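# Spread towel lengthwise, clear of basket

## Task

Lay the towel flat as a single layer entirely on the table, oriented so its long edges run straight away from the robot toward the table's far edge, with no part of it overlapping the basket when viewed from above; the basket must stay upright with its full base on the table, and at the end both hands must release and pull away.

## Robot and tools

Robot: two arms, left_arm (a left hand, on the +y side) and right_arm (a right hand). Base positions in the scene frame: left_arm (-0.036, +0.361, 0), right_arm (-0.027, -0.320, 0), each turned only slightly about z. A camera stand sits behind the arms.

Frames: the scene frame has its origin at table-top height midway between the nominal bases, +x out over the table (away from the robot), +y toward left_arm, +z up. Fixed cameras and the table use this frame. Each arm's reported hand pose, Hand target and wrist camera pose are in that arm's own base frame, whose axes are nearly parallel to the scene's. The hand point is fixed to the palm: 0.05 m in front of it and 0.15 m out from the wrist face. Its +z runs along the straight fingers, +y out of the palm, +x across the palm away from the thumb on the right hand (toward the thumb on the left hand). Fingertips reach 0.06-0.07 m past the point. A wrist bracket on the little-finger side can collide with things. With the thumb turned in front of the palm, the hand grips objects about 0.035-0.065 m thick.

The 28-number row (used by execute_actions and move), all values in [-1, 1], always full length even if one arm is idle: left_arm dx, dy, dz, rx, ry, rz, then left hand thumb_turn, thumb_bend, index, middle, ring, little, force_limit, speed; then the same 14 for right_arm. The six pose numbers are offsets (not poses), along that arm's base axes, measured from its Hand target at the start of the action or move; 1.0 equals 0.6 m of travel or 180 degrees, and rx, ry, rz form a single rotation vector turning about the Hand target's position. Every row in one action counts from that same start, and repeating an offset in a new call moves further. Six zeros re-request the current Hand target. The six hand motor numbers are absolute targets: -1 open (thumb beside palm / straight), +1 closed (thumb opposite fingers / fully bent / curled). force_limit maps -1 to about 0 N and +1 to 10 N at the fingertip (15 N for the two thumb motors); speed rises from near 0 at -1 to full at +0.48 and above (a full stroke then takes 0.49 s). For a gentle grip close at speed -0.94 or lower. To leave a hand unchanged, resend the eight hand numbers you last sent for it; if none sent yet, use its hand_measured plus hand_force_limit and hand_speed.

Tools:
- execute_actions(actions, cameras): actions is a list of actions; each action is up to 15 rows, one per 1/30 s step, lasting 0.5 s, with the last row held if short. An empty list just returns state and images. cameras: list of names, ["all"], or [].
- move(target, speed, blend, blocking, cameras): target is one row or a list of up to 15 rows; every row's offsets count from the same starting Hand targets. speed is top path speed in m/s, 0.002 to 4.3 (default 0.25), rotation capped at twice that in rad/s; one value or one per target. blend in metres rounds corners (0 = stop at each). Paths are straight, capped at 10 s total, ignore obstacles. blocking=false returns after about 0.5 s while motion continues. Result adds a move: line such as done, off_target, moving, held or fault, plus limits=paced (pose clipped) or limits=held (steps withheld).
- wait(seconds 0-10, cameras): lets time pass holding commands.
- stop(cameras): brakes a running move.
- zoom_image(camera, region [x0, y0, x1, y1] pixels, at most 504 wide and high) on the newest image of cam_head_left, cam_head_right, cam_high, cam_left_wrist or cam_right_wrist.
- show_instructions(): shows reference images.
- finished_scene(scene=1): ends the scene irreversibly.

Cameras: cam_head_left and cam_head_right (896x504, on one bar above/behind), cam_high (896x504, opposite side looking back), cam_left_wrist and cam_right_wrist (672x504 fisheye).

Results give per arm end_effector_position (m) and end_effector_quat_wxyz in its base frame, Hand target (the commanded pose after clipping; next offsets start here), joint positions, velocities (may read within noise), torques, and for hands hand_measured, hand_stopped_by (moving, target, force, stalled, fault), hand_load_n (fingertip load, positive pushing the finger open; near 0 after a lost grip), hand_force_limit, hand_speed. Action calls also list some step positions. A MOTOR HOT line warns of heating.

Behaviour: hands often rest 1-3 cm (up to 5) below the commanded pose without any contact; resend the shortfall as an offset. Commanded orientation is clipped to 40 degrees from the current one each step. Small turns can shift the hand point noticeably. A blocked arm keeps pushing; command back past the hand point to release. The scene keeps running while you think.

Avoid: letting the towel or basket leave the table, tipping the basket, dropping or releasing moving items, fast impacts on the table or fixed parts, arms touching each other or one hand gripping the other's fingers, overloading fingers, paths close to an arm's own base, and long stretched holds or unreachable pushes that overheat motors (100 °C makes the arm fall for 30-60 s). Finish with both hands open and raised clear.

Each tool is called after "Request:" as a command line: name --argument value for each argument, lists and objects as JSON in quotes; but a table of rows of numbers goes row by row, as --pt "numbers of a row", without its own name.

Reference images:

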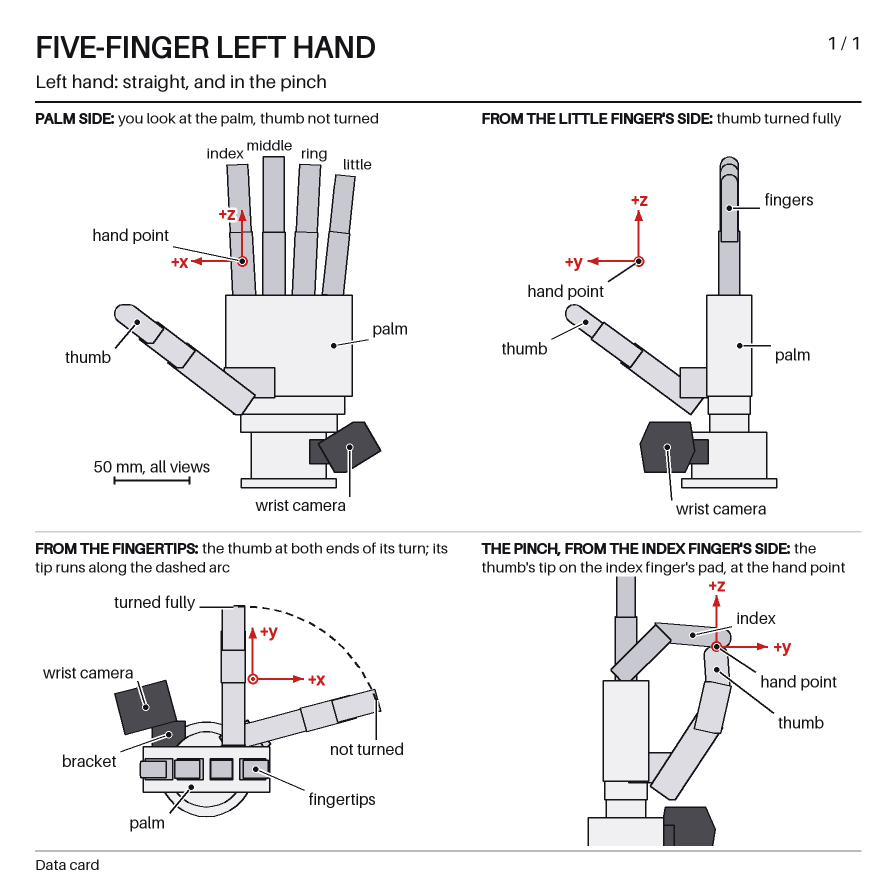

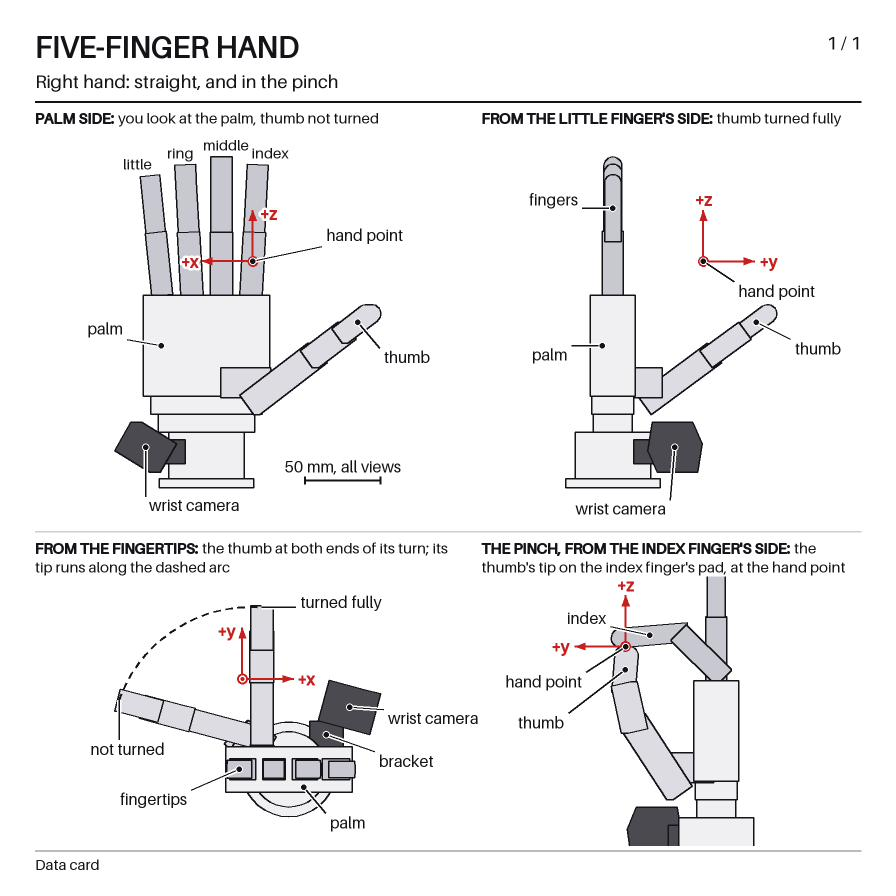

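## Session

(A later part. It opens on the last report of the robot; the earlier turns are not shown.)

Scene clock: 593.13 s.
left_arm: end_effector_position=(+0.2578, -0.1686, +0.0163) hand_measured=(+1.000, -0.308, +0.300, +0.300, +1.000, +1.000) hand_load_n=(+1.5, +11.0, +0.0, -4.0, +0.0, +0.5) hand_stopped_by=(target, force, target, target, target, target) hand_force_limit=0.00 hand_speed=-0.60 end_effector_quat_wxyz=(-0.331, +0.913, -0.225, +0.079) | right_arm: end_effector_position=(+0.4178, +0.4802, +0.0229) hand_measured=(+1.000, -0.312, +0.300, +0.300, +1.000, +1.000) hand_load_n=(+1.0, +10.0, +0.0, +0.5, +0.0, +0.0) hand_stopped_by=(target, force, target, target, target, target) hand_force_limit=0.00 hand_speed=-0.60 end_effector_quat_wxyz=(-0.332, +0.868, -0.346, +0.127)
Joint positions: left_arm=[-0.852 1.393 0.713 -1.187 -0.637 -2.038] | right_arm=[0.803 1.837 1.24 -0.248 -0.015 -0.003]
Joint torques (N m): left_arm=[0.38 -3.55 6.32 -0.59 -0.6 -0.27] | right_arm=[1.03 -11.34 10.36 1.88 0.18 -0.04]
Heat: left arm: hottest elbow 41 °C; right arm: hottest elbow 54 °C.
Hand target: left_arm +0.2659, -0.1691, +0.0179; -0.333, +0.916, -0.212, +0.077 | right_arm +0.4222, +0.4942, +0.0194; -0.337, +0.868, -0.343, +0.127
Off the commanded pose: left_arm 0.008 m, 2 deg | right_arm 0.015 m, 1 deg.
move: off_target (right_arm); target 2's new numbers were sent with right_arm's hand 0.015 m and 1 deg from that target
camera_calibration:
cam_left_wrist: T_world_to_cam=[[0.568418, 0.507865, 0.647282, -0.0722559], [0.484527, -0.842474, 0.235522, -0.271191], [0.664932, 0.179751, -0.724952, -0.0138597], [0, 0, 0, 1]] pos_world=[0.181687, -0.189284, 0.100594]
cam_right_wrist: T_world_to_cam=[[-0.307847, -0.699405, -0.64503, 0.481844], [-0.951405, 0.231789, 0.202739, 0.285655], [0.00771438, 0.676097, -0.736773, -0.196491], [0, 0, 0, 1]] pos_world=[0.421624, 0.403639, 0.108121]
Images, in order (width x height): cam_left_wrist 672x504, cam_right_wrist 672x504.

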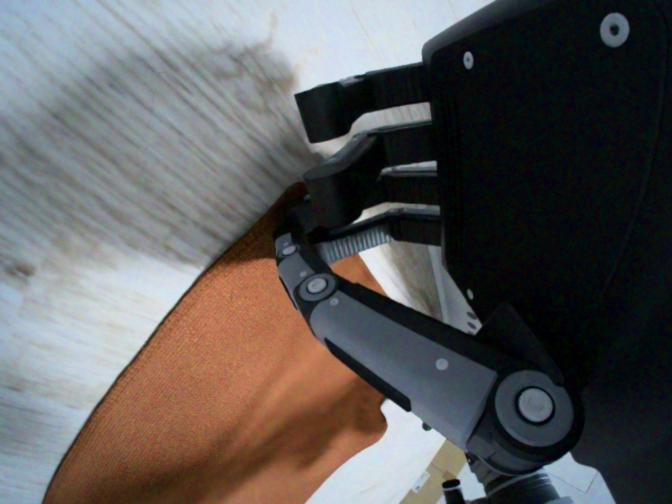

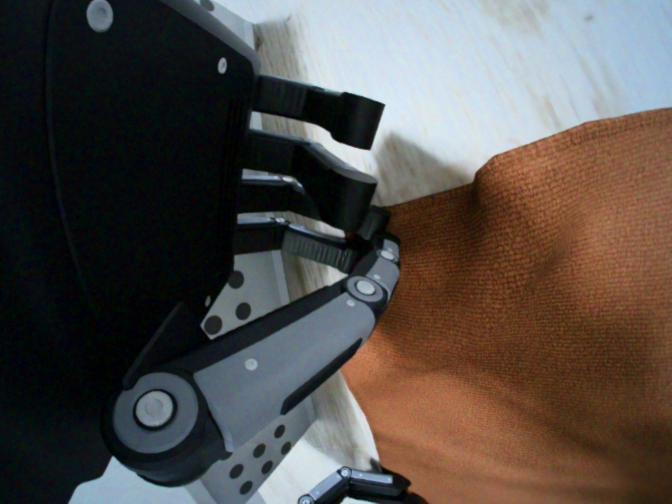

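Request:
move --pt "0 0 0 0 0 0 1 0.2 0.6 0.6 1 1 0.2 -0.6 0 0 0 0 0 0 1 0.2 0.6 0.6 1 1 0.2 -0.6" --pt "0 0 0.07 0 0 0 1 0.2 0.6 0.6 1 1 0.2 -0.6 0 0 0.07 0 0 0 1 0.2 0.6 0.6 1 1 0.2 -0.6" --speed 0.06 --cameras '["cam_head_right", "cam_left_wrist", "cam_right_wrist"]'

Scene clock: 608.87 s.
left_arm: end_effector_position=(+0.2506, -0.1573, +0.0432) hand_measured=(+1.000, -0.310, +0.442, +0.330, +1.000, +1.000) hand_load_n=(+0.5, +14.5, +5.5, +9.5, +0.0, +0.0) hand_stopped_by=(target, force, force, force, target, target) hand_force_limit=0.20 hand_speed=-0.60 end_effector_quat_wxyz=(-0.344, +0.909, -0.227, +0.059) | right_arm: end_effector_position=(+0.4118, +0.4740, +0.0286) hand_measured=(+1.000, -0.314, +0.438, +0.328, +1.000, +1.000) hand_load_n=(+0.0, +16.5, +8.0, +15.5, +0.0, +0.0) hand_stopped_by=(target, force, force, force, target, target) hand_force_limit=0.20 hand_speed=-0.60 end_effector_quat_wxyz=(-0.310, +0.876, -0.350, +0.118)
Joint positions: left_arm=[-0.845 1.343 0.747 -1.321 -0.637 -2.041] | right_arm=[0.803 1.828 1.264 -0.331 -0.015 -0.003]
Joint torques (N m): left_arm=[-0.21 -5.19 8.21 -0.76 -0.58 -0.23] | right_arm=[0.97 -14.86 11.66 1.21 0.17 -0.04]
Heat: left arm: hottest elbow 41 °C; right arm: hottest elbow 54 °C.
Hand target: left_arm +0.2659, -0.1691, +0.0599; -0.333, +0.915, -0.212, +0.077 | right_arm +0.4223, +0.4943, +0.0614; -0.337, +0.868, -0.343, +0.127
Off the commanded pose: left_arm 0.026 m, 3 deg | right_arm 0.040 m, 3 deg.
move: off_target (left_arm, right_arm)
camera_calibration:
cam_left_wrist: T_world_to_cam=[[0.583592, 0.489544, 0.647894, -0.0979789], [0.498547, -0.845784, 0.190001, -0.266581], [0.640992, 0.212123, -0.737654, 0.0200066], [0, 0, 0, 1]] pos_world=[0.177259, -0.181749, 0.128889]
cam_right_wrist: T_world_to_cam=[[-0.329607, -0.721911, -0.608443, 0.497967], [-0.943942, 0.239515, 0.227171, 0.272805], [-0.0182657, 0.649212, -0.760388, -0.163916], [0, 0, 0, 1]] pos_world=[0.418651, 0.400564, 0.116371]
Images, in order (width x height): cam_head_right 896x504, cam_left_wrist 672x504, cam_right_wrist 672x504.

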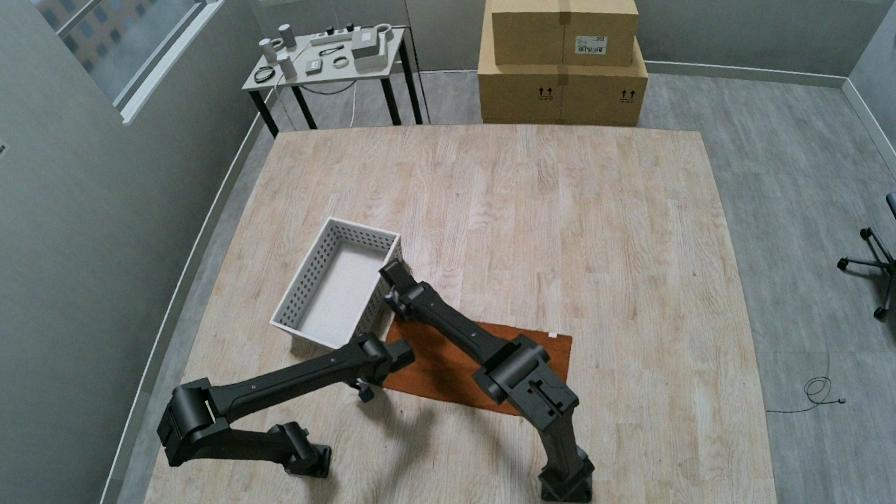

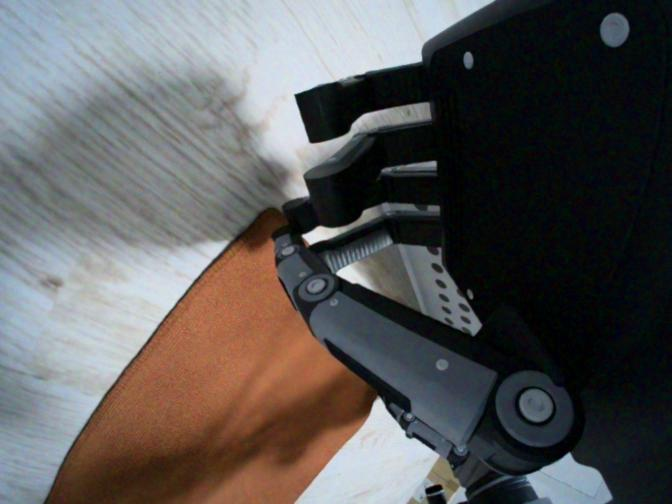

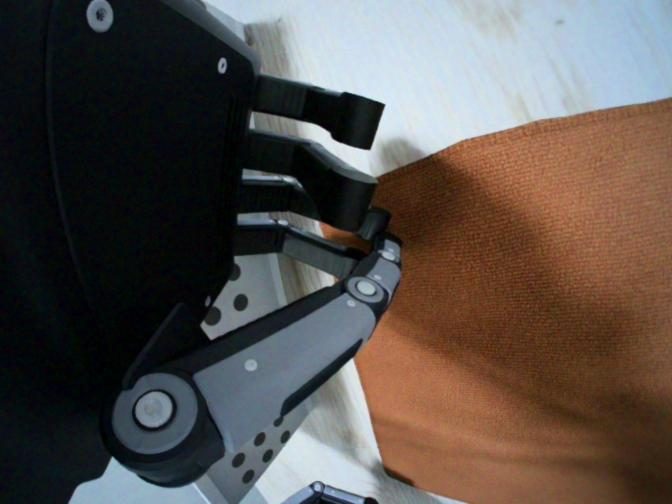

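Request:
move --pt "0 0 0.15 0 0 0 -1 -1 -1 -1 -1 -1 0.0 -0.2 0 -0.02 0.17 0 0 0 -1 -1 -1 -1 -1 -1 0.0 -0.2" --speed 0.15 --cameras '["cam_left_wrist", "cam_right_wrist"]'

Scene clock: 693.70 s.
left_arm: end_effector_position=(+0.2521, -0.1590, +0.1293) hand_measured=(-1.000, -1.000, -1.000, -1.000, -1.000, -1.000) hand_load_n=(+0.0, +0.0, -0.5, +0.0, -0.5, +0.0) hand_stopped_by=(target, target, target, target, target, target) hand_force_limit=0.00 hand_speed=-0.20 end_effector_quat_wxyz=(-0.345, +0.909, -0.228, +0.057) | right_arm: end_effector_position=(+0.4075, +0.4711, +0.1302) hand_measured=(-1.000, -1.000, -1.000, -1.000, -1.000, -1.000) hand_load_n=(+0.0, +0.0, -0.5, +0.0, +0.0, +0.0) hand_stopped_by=(target, target, target, target, target, target) hand_force_limit=0.00 hand_speed=-0.20 end_effector_quat_wxyz=(-0.311, +0.877, -0.348, +0.116)
Joint positions: left_arm=[-0.845 1.234 0.903 -1.591 -0.636 -2.041] | right_arm=[0.803 1.703 1.383 -0.575 -0.021 -0.005]
Joint torques (N m): left_arm=[-0.26 -4.72 9.54 -0.81 -0.65 -0.25] | right_arm=[-0.21 -13.8 12.92 1.29 0.03 -0.12]
Heat: left arm: hottest elbow 44 °C; right arm: hottest elbow 57 °C.
Hand target: left_arm +0.2659, -0.1691, +0.1499; -0.333, +0.915, -0.212, +0.077 | right_arm +0.4222, +0.4823, +0.1634; -0.337, +0.868, -0.343, +0.127
Off the commanded pose: left_arm 0.027 m, 3 deg | right_arm 0.038 m, 3 deg.
move: off_target (left_arm, right_arm)
camera_calibration:
cam_left_wrist: T_world_to_cam=[[0.585609, 0.487999, 0.64724, -0.154526], [0.499689, -0.846046, 0.185785, -0.284959], [0.638258, 0.214622, -0.7393, 0.0841779], [0, 0, 0, 1]] pos_world=[0.179155, -0.183746, 0.215189]
cam_right_wrist: T_world_to_cam=[[-0.328121, -0.721985, -0.609159, 0.555776], [-0.944347, 0.234753, 0.230435, 0.248357], [-0.0233687, 0.650867, -0.758832, -0.0837496], [0, 0, 0, 1]] pos_world=[0.414939, 0.397469, 0.217773]
Images, in order (width x height): cam_left_wrist 672x504, cam_right_wrist 672x504.

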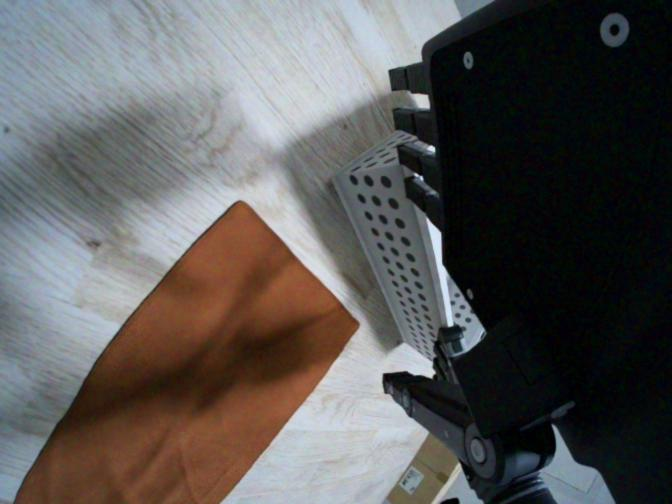

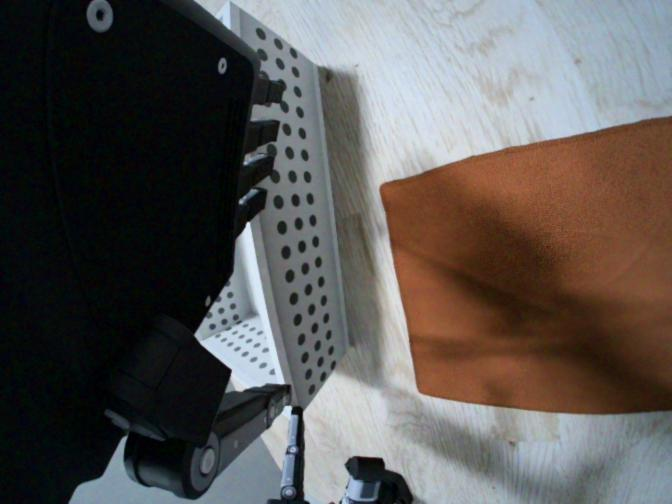

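Request:
move --pt "-0.002 -0.022 0.03 0.0038 -0.0674 -0.673 -1 -1 -1 -1 -1 -1 0 -0.2 -0.321 -0.566 0.02 0.0074 -0.0468 -0.4304 -1 -1 -1 -1 -1 -1 0 -0.2" --pt "-0.002 -0.022 -0.15 0.0038 -0.0674 -0.673 -1 -1 -1 -1 -1 -1 0 -0.2 -0.321 -0.566 -0.172 0.0074 -0.0468 -0.4304 -1 -1 -1 -1 -1 -1 0 -0.2" --speed '[0.4, 0.2]' --blend 0.03 --cameras '["all"]'

Scene clock: 788.27 s.
left_arm: end_effector_position=(+0.2599, -0.1836, +0.0592) hand_measured=(-1.000, -1.000, -1.000, -1.000, -1.000, -1.000) hand_load_n=(+0.0, +0.0, +0.0, +0.0, -0.5, +0.0) hand_stopped_by=(target, target, target, target, target, target) hand_force_limit=0.00 hand_speed=-0.20 end_effector_quat_wxyz=(+0.109, -0.257, +0.872, -0.402) | right_arm: end_effector_position=(+0.2269, +0.1369, +0.0575) hand_measured=(-1.000, -1.000, -1.000, -1.000, -1.000, -1.000) hand_load_n=(+0.0, +0.0, +0.0, +0.0, +0.0, +0.0) hand_stopped_by=(target, target, target, target, target, target) hand_force_limit=0.00 hand_speed=-0.20 end_effector_quat_wxyz=(+0.207, -0.451, +0.787, -0.367)
Joint positions: left_arm=[-0.311 0.973 0.436 -0.311 0.516 0.488] | right_arm=[0.961 0.956 0.475 -1.004 0.868 1.451]
Joint torques (N m): left_arm=[-0.44 -1.85 6.68 1.74 0.39 -0.03] | right_arm=[0.67 -1.73 8.28 1.01 0.8 -0.01]
Heat: left arm: hottest elbow 46 °C; right arm: hottest elbow 58 °C.
Hand target: left_arm +0.2647, -0.1823, +0.0599; +0.118, -0.253, +0.870, -0.406 | right_arm +0.2296, +0.1426, +0.0601; +0.215, -0.448, +0.788, -0.364
Off the commanded pose: left_arm 0.005 m, 1 deg | right_arm 0.007 m, 1 deg.
move: done
camera_calibration:
cam_left_wrist: T_world_to_cam=[[0.106092, -0.638595, 0.762195, -0.190692], [-0.98612, 0.0308837, 0.163136, 0.251874], [-0.127717, -0.768923, -0.626455, 0.0445396], [0, 0, 0, 1]] pos_world=[0.274298, -0.0953063, 0.132157]
cam_right_wrist: T_world_to_cam=[[-0.668669, 0.0862919, -0.738536, 0.184937], [-0.00273961, 0.99295, 0.118499, -0.137905], [0.743555, 0.0812596, -0.663719, -0.0271788], [0, 0, 0, 1]] pos_world=[0.143493, 0.123183, 0.134885]

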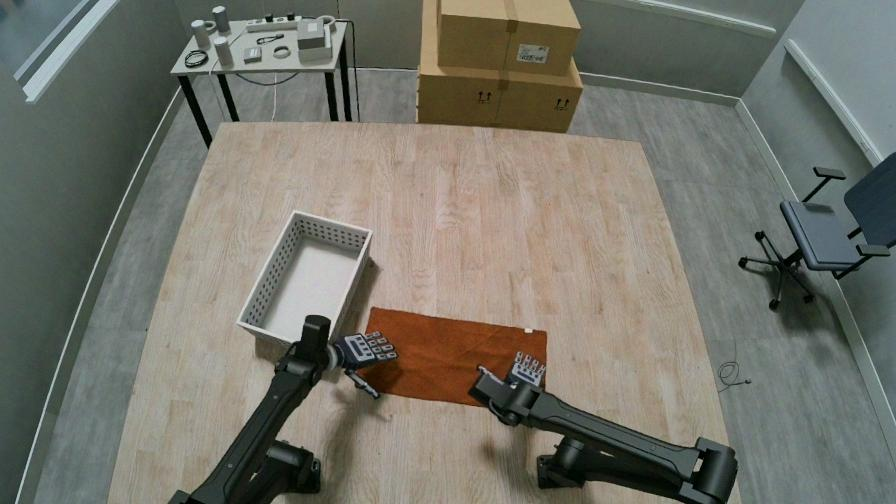

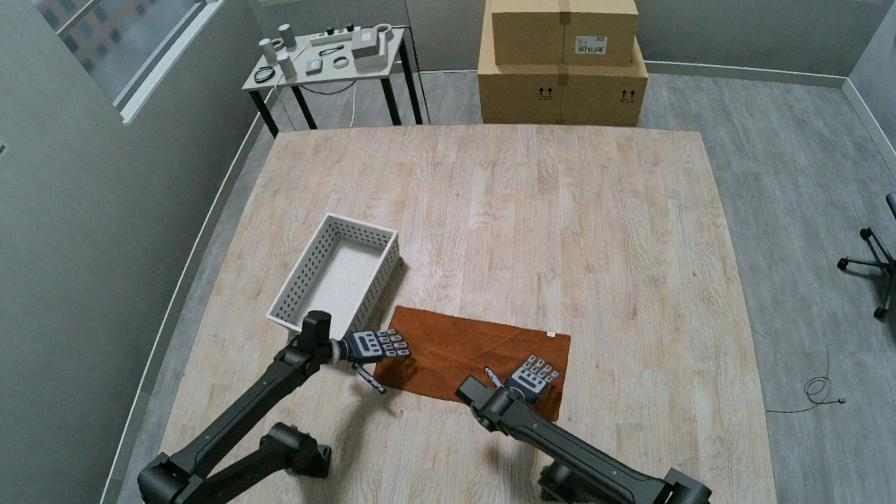

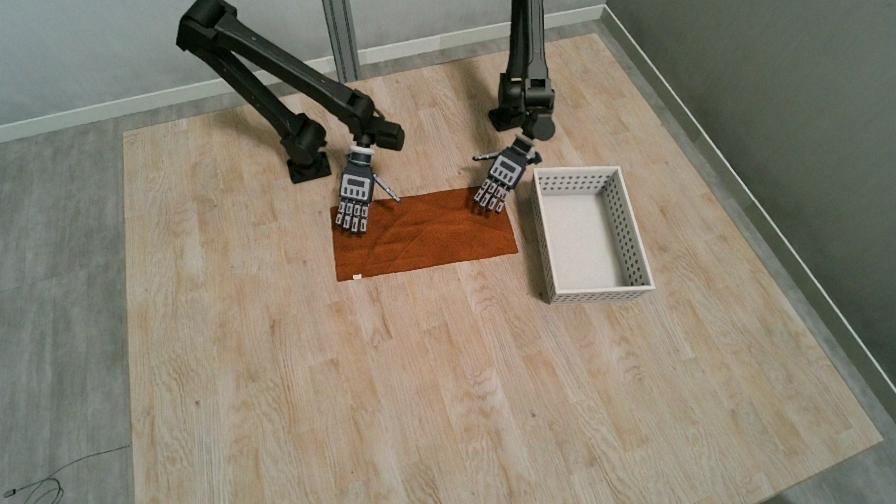

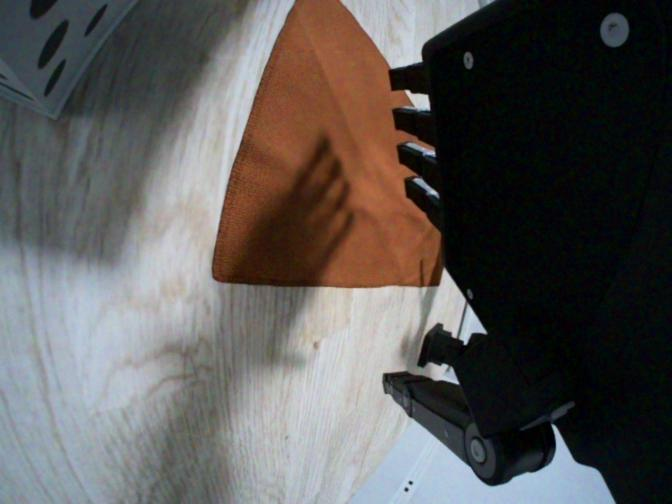

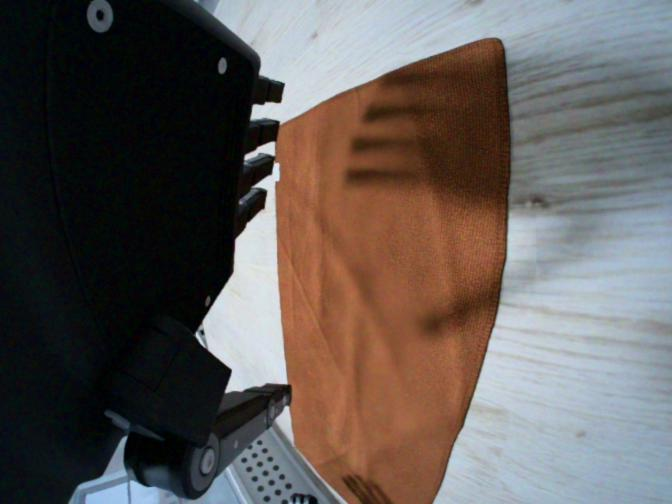

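Request:
move --target '[0, 0, -0.09, 0, 0, 0, -1, -1, -1, -1, -1, -1, 0, -0.2, 0, 0, -0.09, 0, 0, 0, -1, -1, -1, -1, -1, -1, 0, -0.2]' --speed 0.08 --cameras '["cam_left_wrist", "cam_right_wrist"]'

Scene clock: 798.03 s.
left_arm: end_effector_position=(+0.2890, -0.1909, +0.0446) hand_measured=(-1.000, -1.000, -1.000, -1.000, -1.000, -1.000) hand_load_n=(+0.0, -0.5, +0.0, +0.0, +0.0, +0.0) hand_stopped_by=(target, target, target, target, target, target) hand_force_limit=0.00 hand_speed=-0.20 end_effector_quat_wxyz=(+0.161, -0.221, +0.860, -0.430) | right_arm: end_effector_position=(+0.2287, +0.1393, +0.0066) hand_measured=(-1.000, -1.000, -1.000, -1.000, -1.000, -1.000) hand_load_n=(+0.0, +0.0, +0.0, -0.5, +0.0, +0.0) hand_stopped_by=(target, target, target, target, target, target) hand_force_limit=0.00 hand_speed=-0.20 end_effector_quat_wxyz=(+0.211, -0.449, +0.787, -0.366)
Joint positions: left_arm=[-0.311 1.059 0.392 -0.061 0.516 0.521] | right_arm=[0.961 1.088 0.387 -0.774 0.868 1.451]
Joint torques (N m): left_arm=[-0.5 1.32 3.25 0.94 0.3 -0.35] | right_arm=[0.67 -2.08 6.89 0.91 0.79 -0.01]
Heat: left arm: hottest elbow 45 °C; right arm: hottest elbow 58 °C.
Hand target: left_arm +0.2647, -0.1823, +0.0059; +0.118, -0.253, +0.870, -0.406 | right_arm +0.2297, +0.1427, +0.0062; +0.215, -0.448, +0.788, -0.364
Off the commanded pose: left_arm 0.047 m, 7 deg | right_arm 0.003 m, 0 deg.
move: off_target (left_arm)
camera_calibration:
cam_left_wrist: T_world_to_cam=[[-0.0117437, -0.622057, 0.782884, -0.151122], [-0.998194, 0.0534245, 0.0274761, 0.297042], [-0.0589169, -0.781147, -0.621561, 0.0110646], [0, 0, 0, 1]] pos_world=[0.295382, -0.101233, 0.117026]
cam_right_wrist: T_world_to_cam=[[-0.664455, 0.091937, -0.741651, 0.146637], [-0.00339068, 0.992023, 0.126011, -0.134129], [0.74732, 0.0862437, -0.658843, -0.0639949], [0, 0, 0, 1]] pos_world=[0.144804, 0.125097, 0.0834931]
Images, in order (width x height): cam_left_wrist 672x504, cam_right_wrist 672x504.

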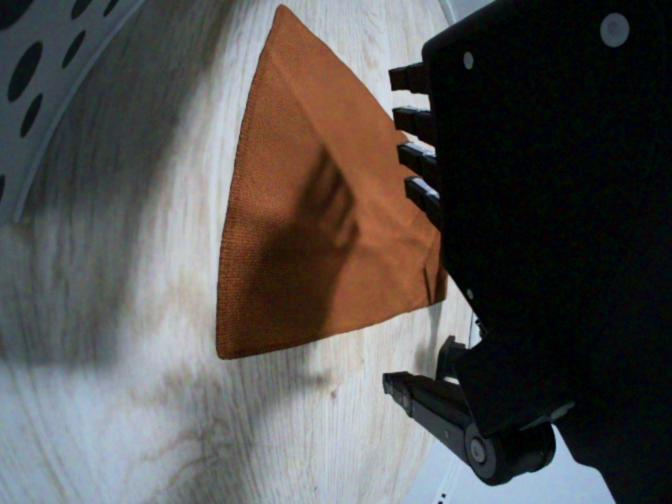

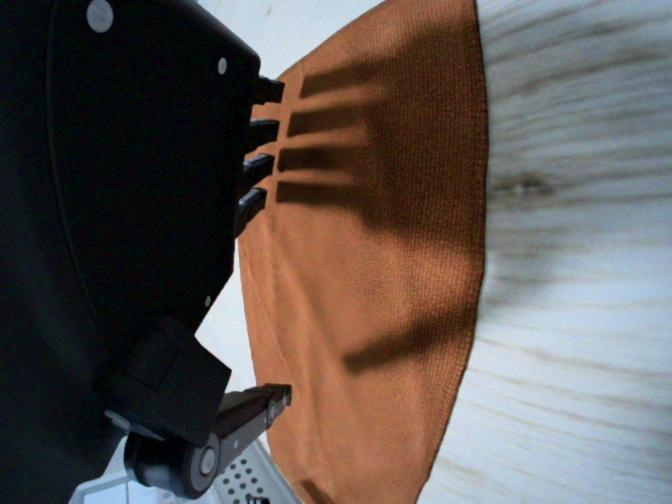

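Request:
move --pt "0 0 0.19 0 0 0 -1 -1 -1 -1 -1 -1 0 -0.2 0 0 0.03 0 0 0 -1 -1 -1 -1 -1 -1 0 -0.2" --pt "-0.041 -0.1272 0.1 0 0 0.2222 -1 -1 -1 -1 -1 -1 0 -0.2 0 0 0.03 0 0 0 -1 -1 -1 -1 -1 -1 0 -0.2" --speed '[0.1, 0.2]' --blend 0.02 --cameras '["all"]'

Scene clock: 833.60 s.
left_arm: end_effector_position=(+0.2384, -0.2518, +0.0618) hand_measured=(-1.000, -1.000, -1.000, -1.000, -1.000, -1.000) hand_load_n=(-0.5, +0.0, +0.0, +0.0, +0.0, +0.0) hand_stopped_by=(target, target, target, target, target, target) hand_force_limit=0.00 hand_speed=-0.20 end_effector_quat_wxyz=(+0.252, -0.533, +0.735, -0.333) | right_arm: end_effector_position=(+0.2221, +0.1299, +0.0111) hand_measured=(-1.000, -1.000, -1.000, -1.000, -1.000, -1.000) hand_load_n=(+0.0, +0.0, +0.0, +0.0, +0.0, +0.0) hand_stopped_by=(target, target, target, target, target, target) hand_force_limit=0.00 hand_speed=-0.20 end_effector_quat_wxyz=(+0.199, -0.455, +0.785, -0.372)
Joint positions: left_arm=[-0.926 0.953 0.432 -0.293 -0.463 -0.423] | right_arm=[0.961 1.055 0.387 -0.837 0.868 1.451]
Joint torques (N m): left_arm=[-1.67 -1.38 7.49 1.5 -0.43 -0.25] | right_arm=[0.62 -3.19 9.07 0.31 0.78 -0.02]
Heat: left arm: hottest elbow 42 °C; right arm: hottest elbow 56 °C.
Hand target: left_arm +0.2401, -0.2586, +0.0658; +0.250, -0.535, +0.732, -0.341 | right_arm +0.2297, +0.1427, +0.0242; +0.215, -0.448, +0.788, -0.364
Off the commanded pose: left_arm 0.008 m, 1 deg | right_arm 0.020 m, 2 deg.
move: off_target (right_arm)
camera_calibration:
cam_left_wrist: T_world_to_cam=[[0.482769, -0.443893, 0.754913, -0.274316], [-0.778123, -0.612944, 0.137198, 0.0222977], [0.401819, -0.65365, -0.641314, -0.10535], [0, 0, 0, 1]] pos_world=[0.192113, -0.176962, 0.136463]
cam_right_wrist: T_world_to_cam=[[-0.677115, 0.073703, -0.732177, 0.151562], [-0.00145845, 0.994835, 0.101492, -0.12595], [0.735876, 0.0697894, -0.67351, -0.0504562], [0, 0, 0, 1]] pos_world=[0.139571, 0.11765, 0.0897707]

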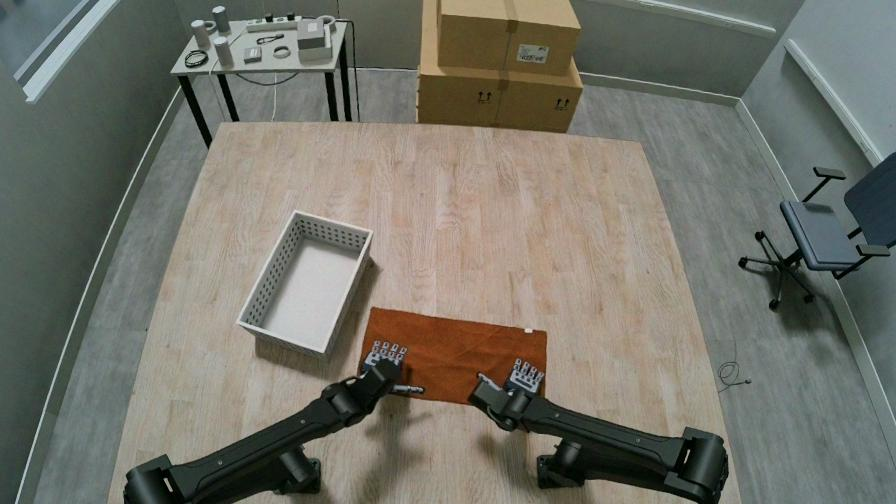

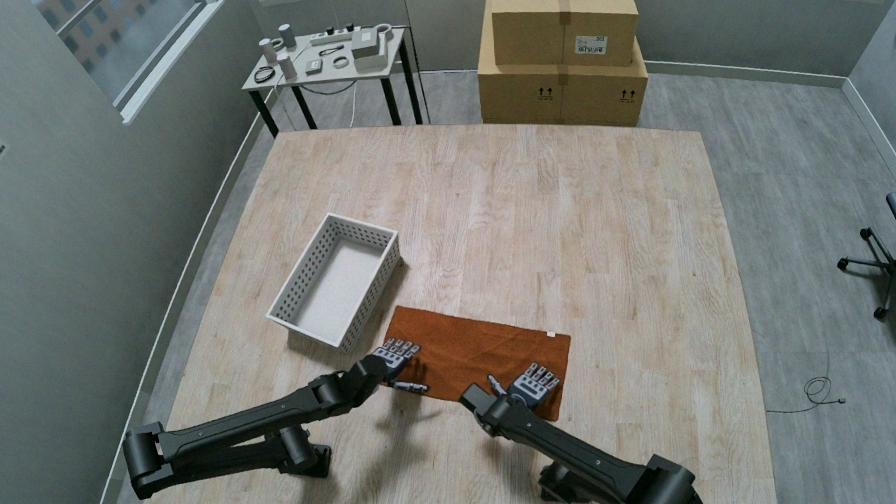

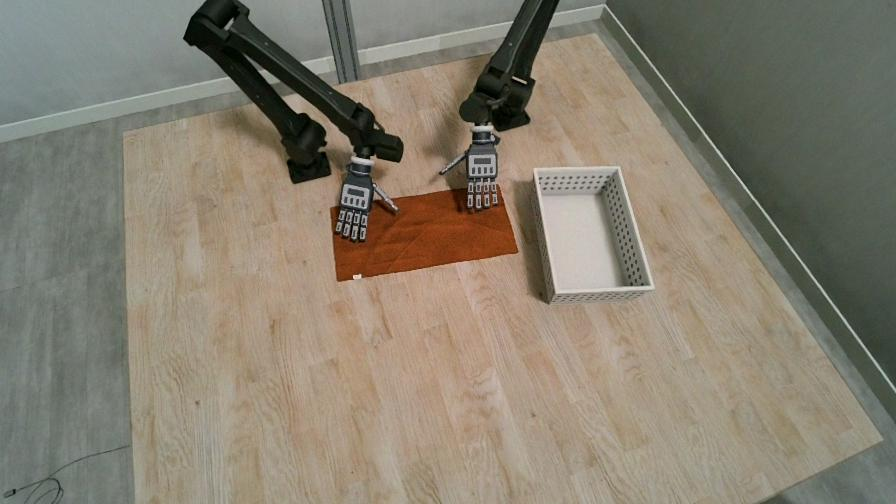

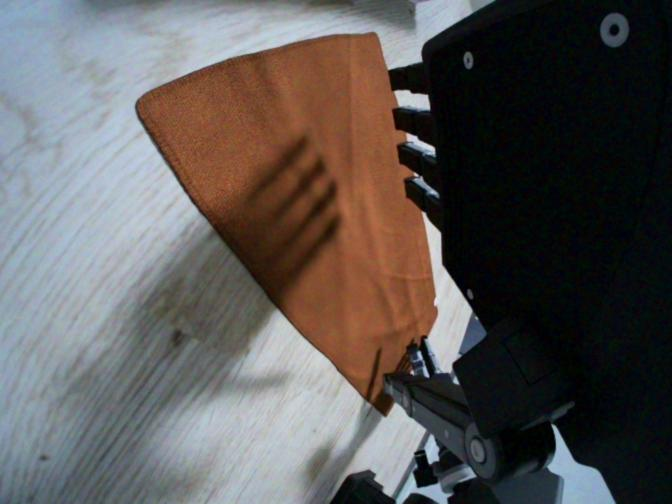

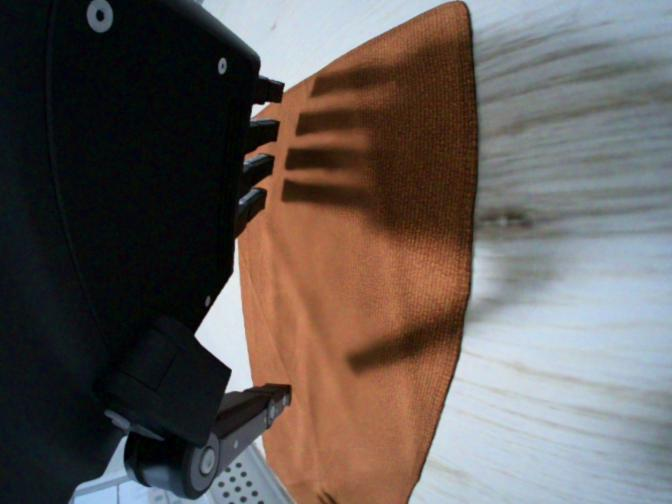

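Request:
move --target '[0, 0, -0.11, 0, 0, 0, -1, -1, -1, -1, -1, -1, 0, -0.2, 0, 0, -0.042, 0, 0, 0, -1, -1, -1, -1, -1, -1, 0, -0.2]' --speed 0.08 --cameras '["cam_left_wrist", "cam_right_wrist"]'

Scene clock: 847.83 s.
left_arm: end_effector_position=(+0.2449, -0.2592, +0.0073) hand_measured=(-1.000, -1.000, -1.000, -1.000, -1.000, -1.000) hand_load_n=(+0.0, +0.0, +0.0, +0.0, +0.0, +0.0) hand_stopped_by=(target, target, target, target, target, target) hand_force_limit=0.00 hand_speed=-0.20 end_effector_quat_wxyz=(+0.254, -0.534, +0.730, -0.343) | right_arm: end_effector_position=(+0.2298, +0.1403, +0.0012) hand_measured=(-1.000, -1.000, -1.000, -1.000, -1.000, -1.000) hand_load_n=(+0.0, +0.0, +0.0, +0.0, -0.5, -0.5) hand_stopped_by=(target, target, target, target, target, target) hand_force_limit=0.00 hand_speed=-0.20 end_effector_quat_wxyz=(+0.213, -0.448, +0.788, -0.366)
Joint positions: left_arm=[-0.926 1.145 0.347 0.005 -0.468 -0.425] | right_arm=[0.961 1.108 0.379 -0.742 0.87 1.451]
Joint torques (N m): left_arm=[-1.61 -1.55 4.82 1.77 -0.22 -0.24] | right_arm=[0.67 -1.9 6.56 1.03 0.72 -0.01]
Heat: left arm: hottest elbow 43 °C; right arm: hottest elbow 56 °C.
Hand target: left_arm +0.2401, -0.2587, -0.0001; +0.250, -0.535, +0.732, -0.341 | right_arm +0.2297, +0.1427, -0.0010; +0.215, -0.448, +0.788, -0.364
Off the commanded pose: left_arm 0.009 m, 1 deg | right_arm 0.003 m, 0 deg.
move: done
camera_calibration:
cam_left_wrist: T_world_to_cam=[[0.472713, -0.42892, 0.769785, -0.233386], [-0.77773, -0.613801, 0.135585, 0.0299129], [0.41434, -0.662779, -0.623736, -0.153358], [0, 0, 0, 1]] pos_world=[0.197131, -0.183385, 0.0799464]
cam_right_wrist: T_world_to_cam=[[-0.661302, 0.0940178, -0.744204, 0.14228], [-0.00374569, 0.991688, 0.128612, -0.134303], [0.75011, 0.0878387, -0.655453, -0.0693559], [0, 0, 0, 1]] pos_world=[0.145612, 0.125902, 0.0776992]
Images, in order (width x height): cam_left_wrist 672x504, cam_right_wrist 672x504.

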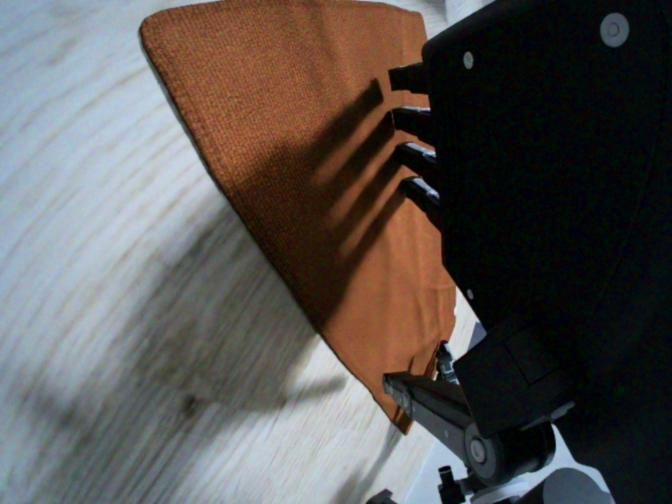

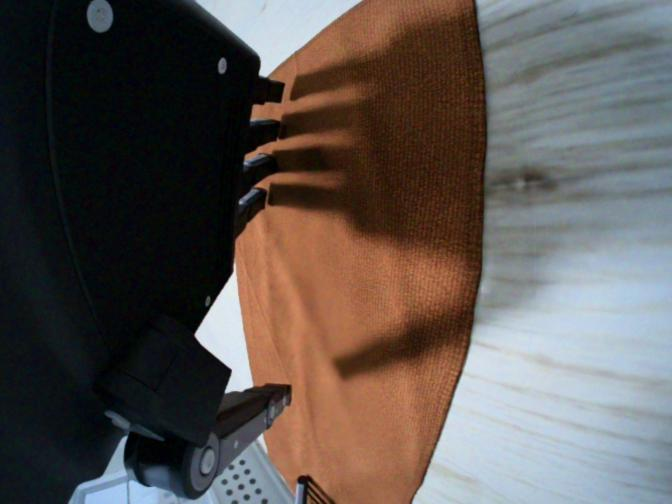

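Request:
move --target '[0, 0, -0.018, 0, 0, 0, -1, -1, -1, -1, -1, -1, 0, -0.2, 0, 0, -0.02, 0, 0, 0, -1, -1, -1, -1, -1, -1, 0, -0.2]' --speed 0.06 --cameras '["cam_left_wrist", "cam_right_wrist"]'

Scene clock: 857.03 s.
left_arm: end_effector_position=(+0.2493, -0.2631, +0.0042) hand_measured=(-1.000, -1.000, -1.000, -1.000, -1.000, -1.000) hand_load_n=(+0.0, +0.0, +0.0, +0.5, +0.0, +0.0) hand_stopped_by=(target, target, target, target, target, target) hand_force_limit=0.00 hand_speed=-0.20 end_effector_quat_wxyz=(+0.256, -0.535, +0.723, -0.354) | right_arm: end_effector_position=(+0.2353, +0.1413, -0.0024) hand_measured=(-1.000, -1.000, -1.000, -1.000, -1.000, -1.000) hand_load_n=(-0.5, +0.0, -0.5, +1.0, +0.0, +0.0) hand_stopped_by=(target, target, target, target, target, target) hand_force_limit=0.00 hand_speed=-0.20 end_effector_quat_wxyz=(+0.223, -0.442, +0.785, -0.373)
Joint positions: left_arm=[-0.926 1.174 0.338 0.068 -0.474 -0.425] | right_arm=[0.961 1.135 0.372 -0.694 0.893 1.452]
Joint torques (N m): left_arm=[-1.55 -0.97 4.34 1.39 0.03 -0.22] | right_arm=[0.67 -1.26 5.72 1.25 -0.1 -0.01]
Heat: left arm: hottest elbow 42 °C; right arm: hottest elbow 55 °C.
Hand target: left_arm +0.2400, -0.2586, -0.0110; +0.250, -0.535, +0.732, -0.341 | right_arm +0.2297, +0.1427, -0.0130; +0.215, -0.448, +0.788, -0.364
Off the commanded pose: left_arm 0.018 m, 2 deg | right_arm 0.012 m, 2 deg.
move: off_target (left_arm, right_arm)
camera_calibration:
cam_left_wrist: T_world_to_cam=[[0.459954, -0.413022, 0.786038, -0.227452], [-0.777567, -0.6148, 0.131951, 0.0311309], [0.428757, -0.671888, -0.603932, -0.165663], [0, 0, 0, 1]] pos_world=[0.199853, -0.18611, 0.0746287]
cam_right_wrist: T_world_to_cam=[[-0.640747, 0.0945757, -0.761905, 0.138208], [-0.00425916, 0.991931, 0.126711, -0.134735], [0.76774, 0.0844346, -0.635174, -0.0795577], [0, 0, 0, 1]] pos_world=[0.149062, 0.127294, 0.0718408]
Images, in order (width x height): cam_left_wrist 672x504, cam_right_wrist 672x504.

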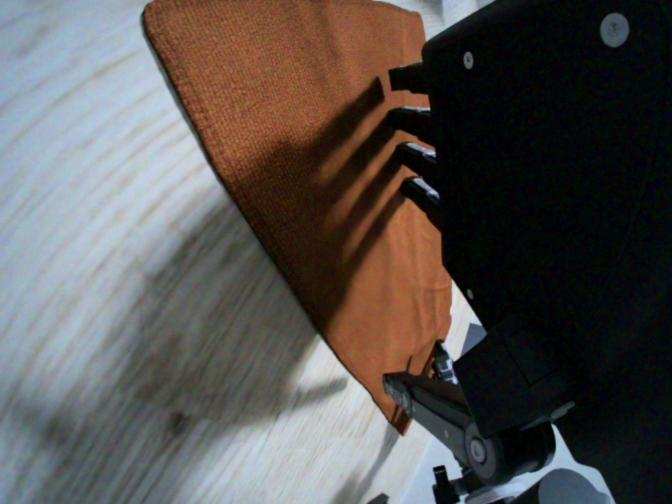

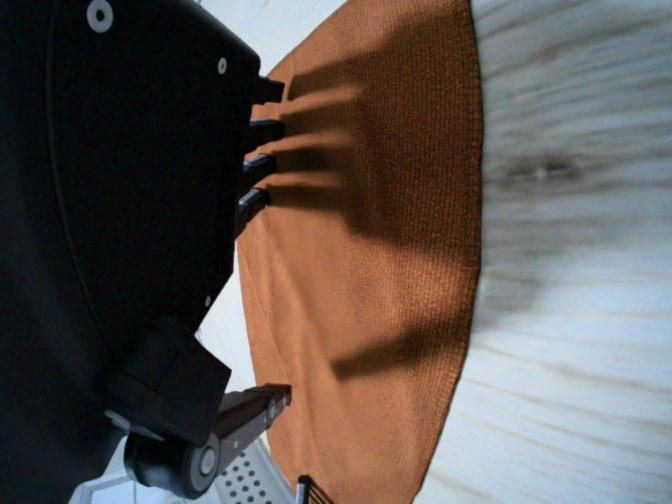

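Request:
move --pt "-0.0107 -0.0085 0 0 0 0.0417 -1 -1 -1 -1 -1 -1 0 -0.2 0.098 -0.0292 0 0 0 0.0694 -1 -1 -1 -1 -1 -1 0 -0.2" --pt "-0.0197 -0.038 0 0 0 0.0833 -1 -1 -1 -1 -1 -1 0 -0.2 0.2017 -0.0412 0 0 0 0.1389 -1 -1 -1 -1 -1 -1 0 -0.2" --speed 0.08 --blend 0.02 --cameras '["all"]'

Scene clock: 896.73 s.
left_arm: end_effector_position=(+0.2399, -0.2804, +0.0035) hand_measured=(-1.000, -1.000, -1.000, -1.000, -1.000, -1.000) hand_load_n=(+0.0, -0.5, +0.0, +1.0, +0.0, +0.0) hand_stopped_by=(target, target, target, target, target, target) hand_force_limit=0.00 hand_speed=-0.20 end_effector_quat_wxyz=(-0.299, +0.633, -0.635, +0.327) | right_arm: end_effector_position=(+0.3504, +0.1241, -0.0018) hand_measured=(-1.000, -1.000, -1.000, -1.000, -1.000, -1.000) hand_load_n=(-0.5, +0.0, +0.0, +0.5, +0.0, +0.0) hand_stopped_by=(target, target, target, target, target, target) hand_force_limit=0.00 hand_speed=-0.20 end_effector_quat_wxyz=(+0.308, -0.601, +0.669, -0.312)
Joint positions: left_arm=[-1.099 1.266 0.436 -0.166 -0.762 -0.859] | right_arm=[0.4 1.219 0.329 0.174 0.357 0.343]
Joint torques (N m): left_arm=[-2.26 -1.32 5.7 -0.21 0.5 -0.2] | right_arm=[-1.08 -1.55 7.51 1.25 0.17 -0.15]
Heat: left arm: hottest elbow 41 °C; right arm: hottest elbow 51 °C.
Hand target: left_arm +0.2283, -0.2813, -0.0109; -0.292, +0.626, -0.655, +0.305 | right_arm +0.3507, +0.1181, -0.0130; +0.289, -0.608, +0.672, -0.309
Off the commanded pose: left_arm 0.019 m, 4 deg | right_arm 0.013 m, 2 deg.
move: off_target (left_arm, right_arm)
camera_calibration:
cam_left_wrist: T_world_to_cam=[[0.546199, -0.249776, 0.799549, -0.204582], [-0.578976, -0.802373, 0.14486, -0.0869788], [0.605354, -0.542042, -0.582869, -0.179727], [0, 0, 0, 1]] pos_world=[0.170182, -0.218309, 0.0714156]
cam_right_wrist: T_world_to_cam=[[-0.610513, -0.178972, -0.77152, 0.237405], [-0.433418, 0.890823, 0.136323, 0.0456487], [0.662889, 0.417617, -0.621429, -0.170693], [0, 0, 0, 1]] pos_world=[0.277875, 0.0731084, 0.0708661]

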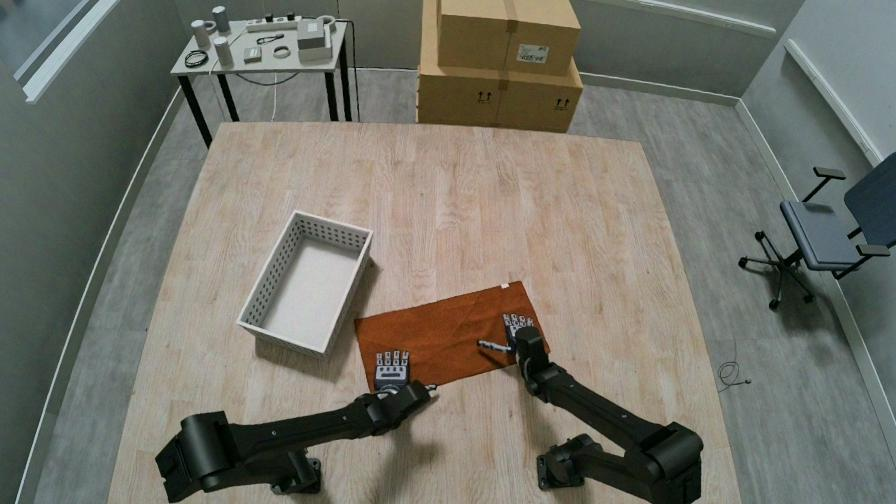

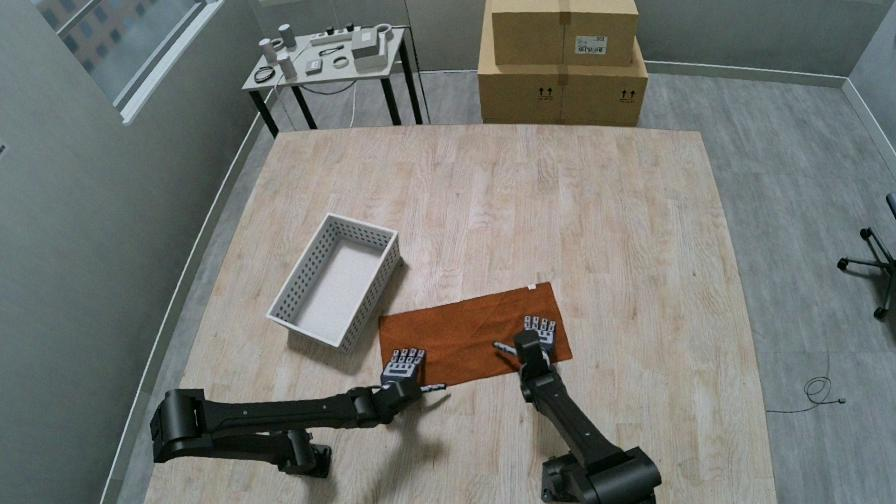

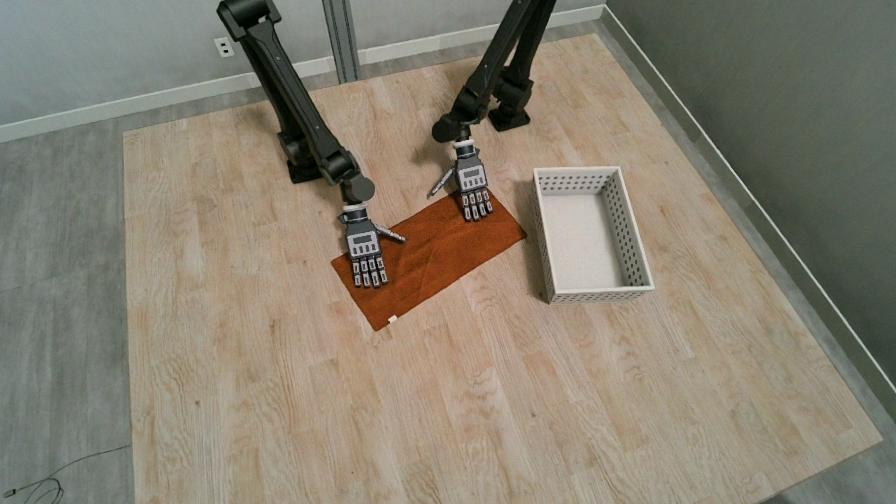

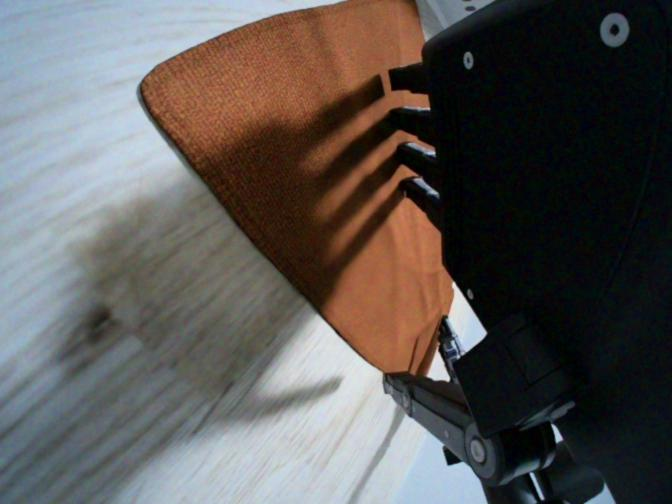

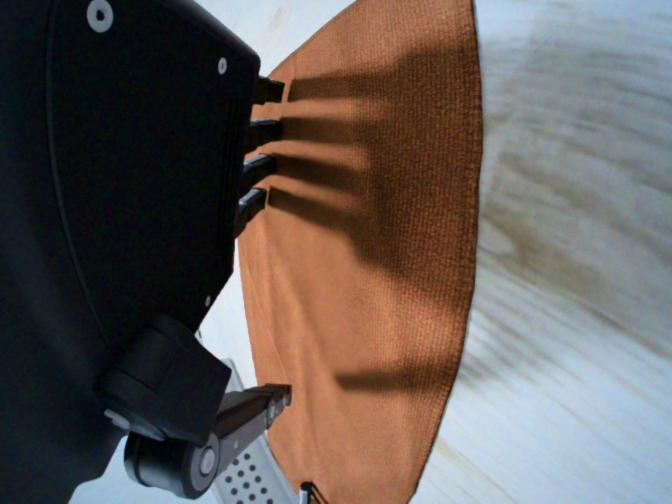

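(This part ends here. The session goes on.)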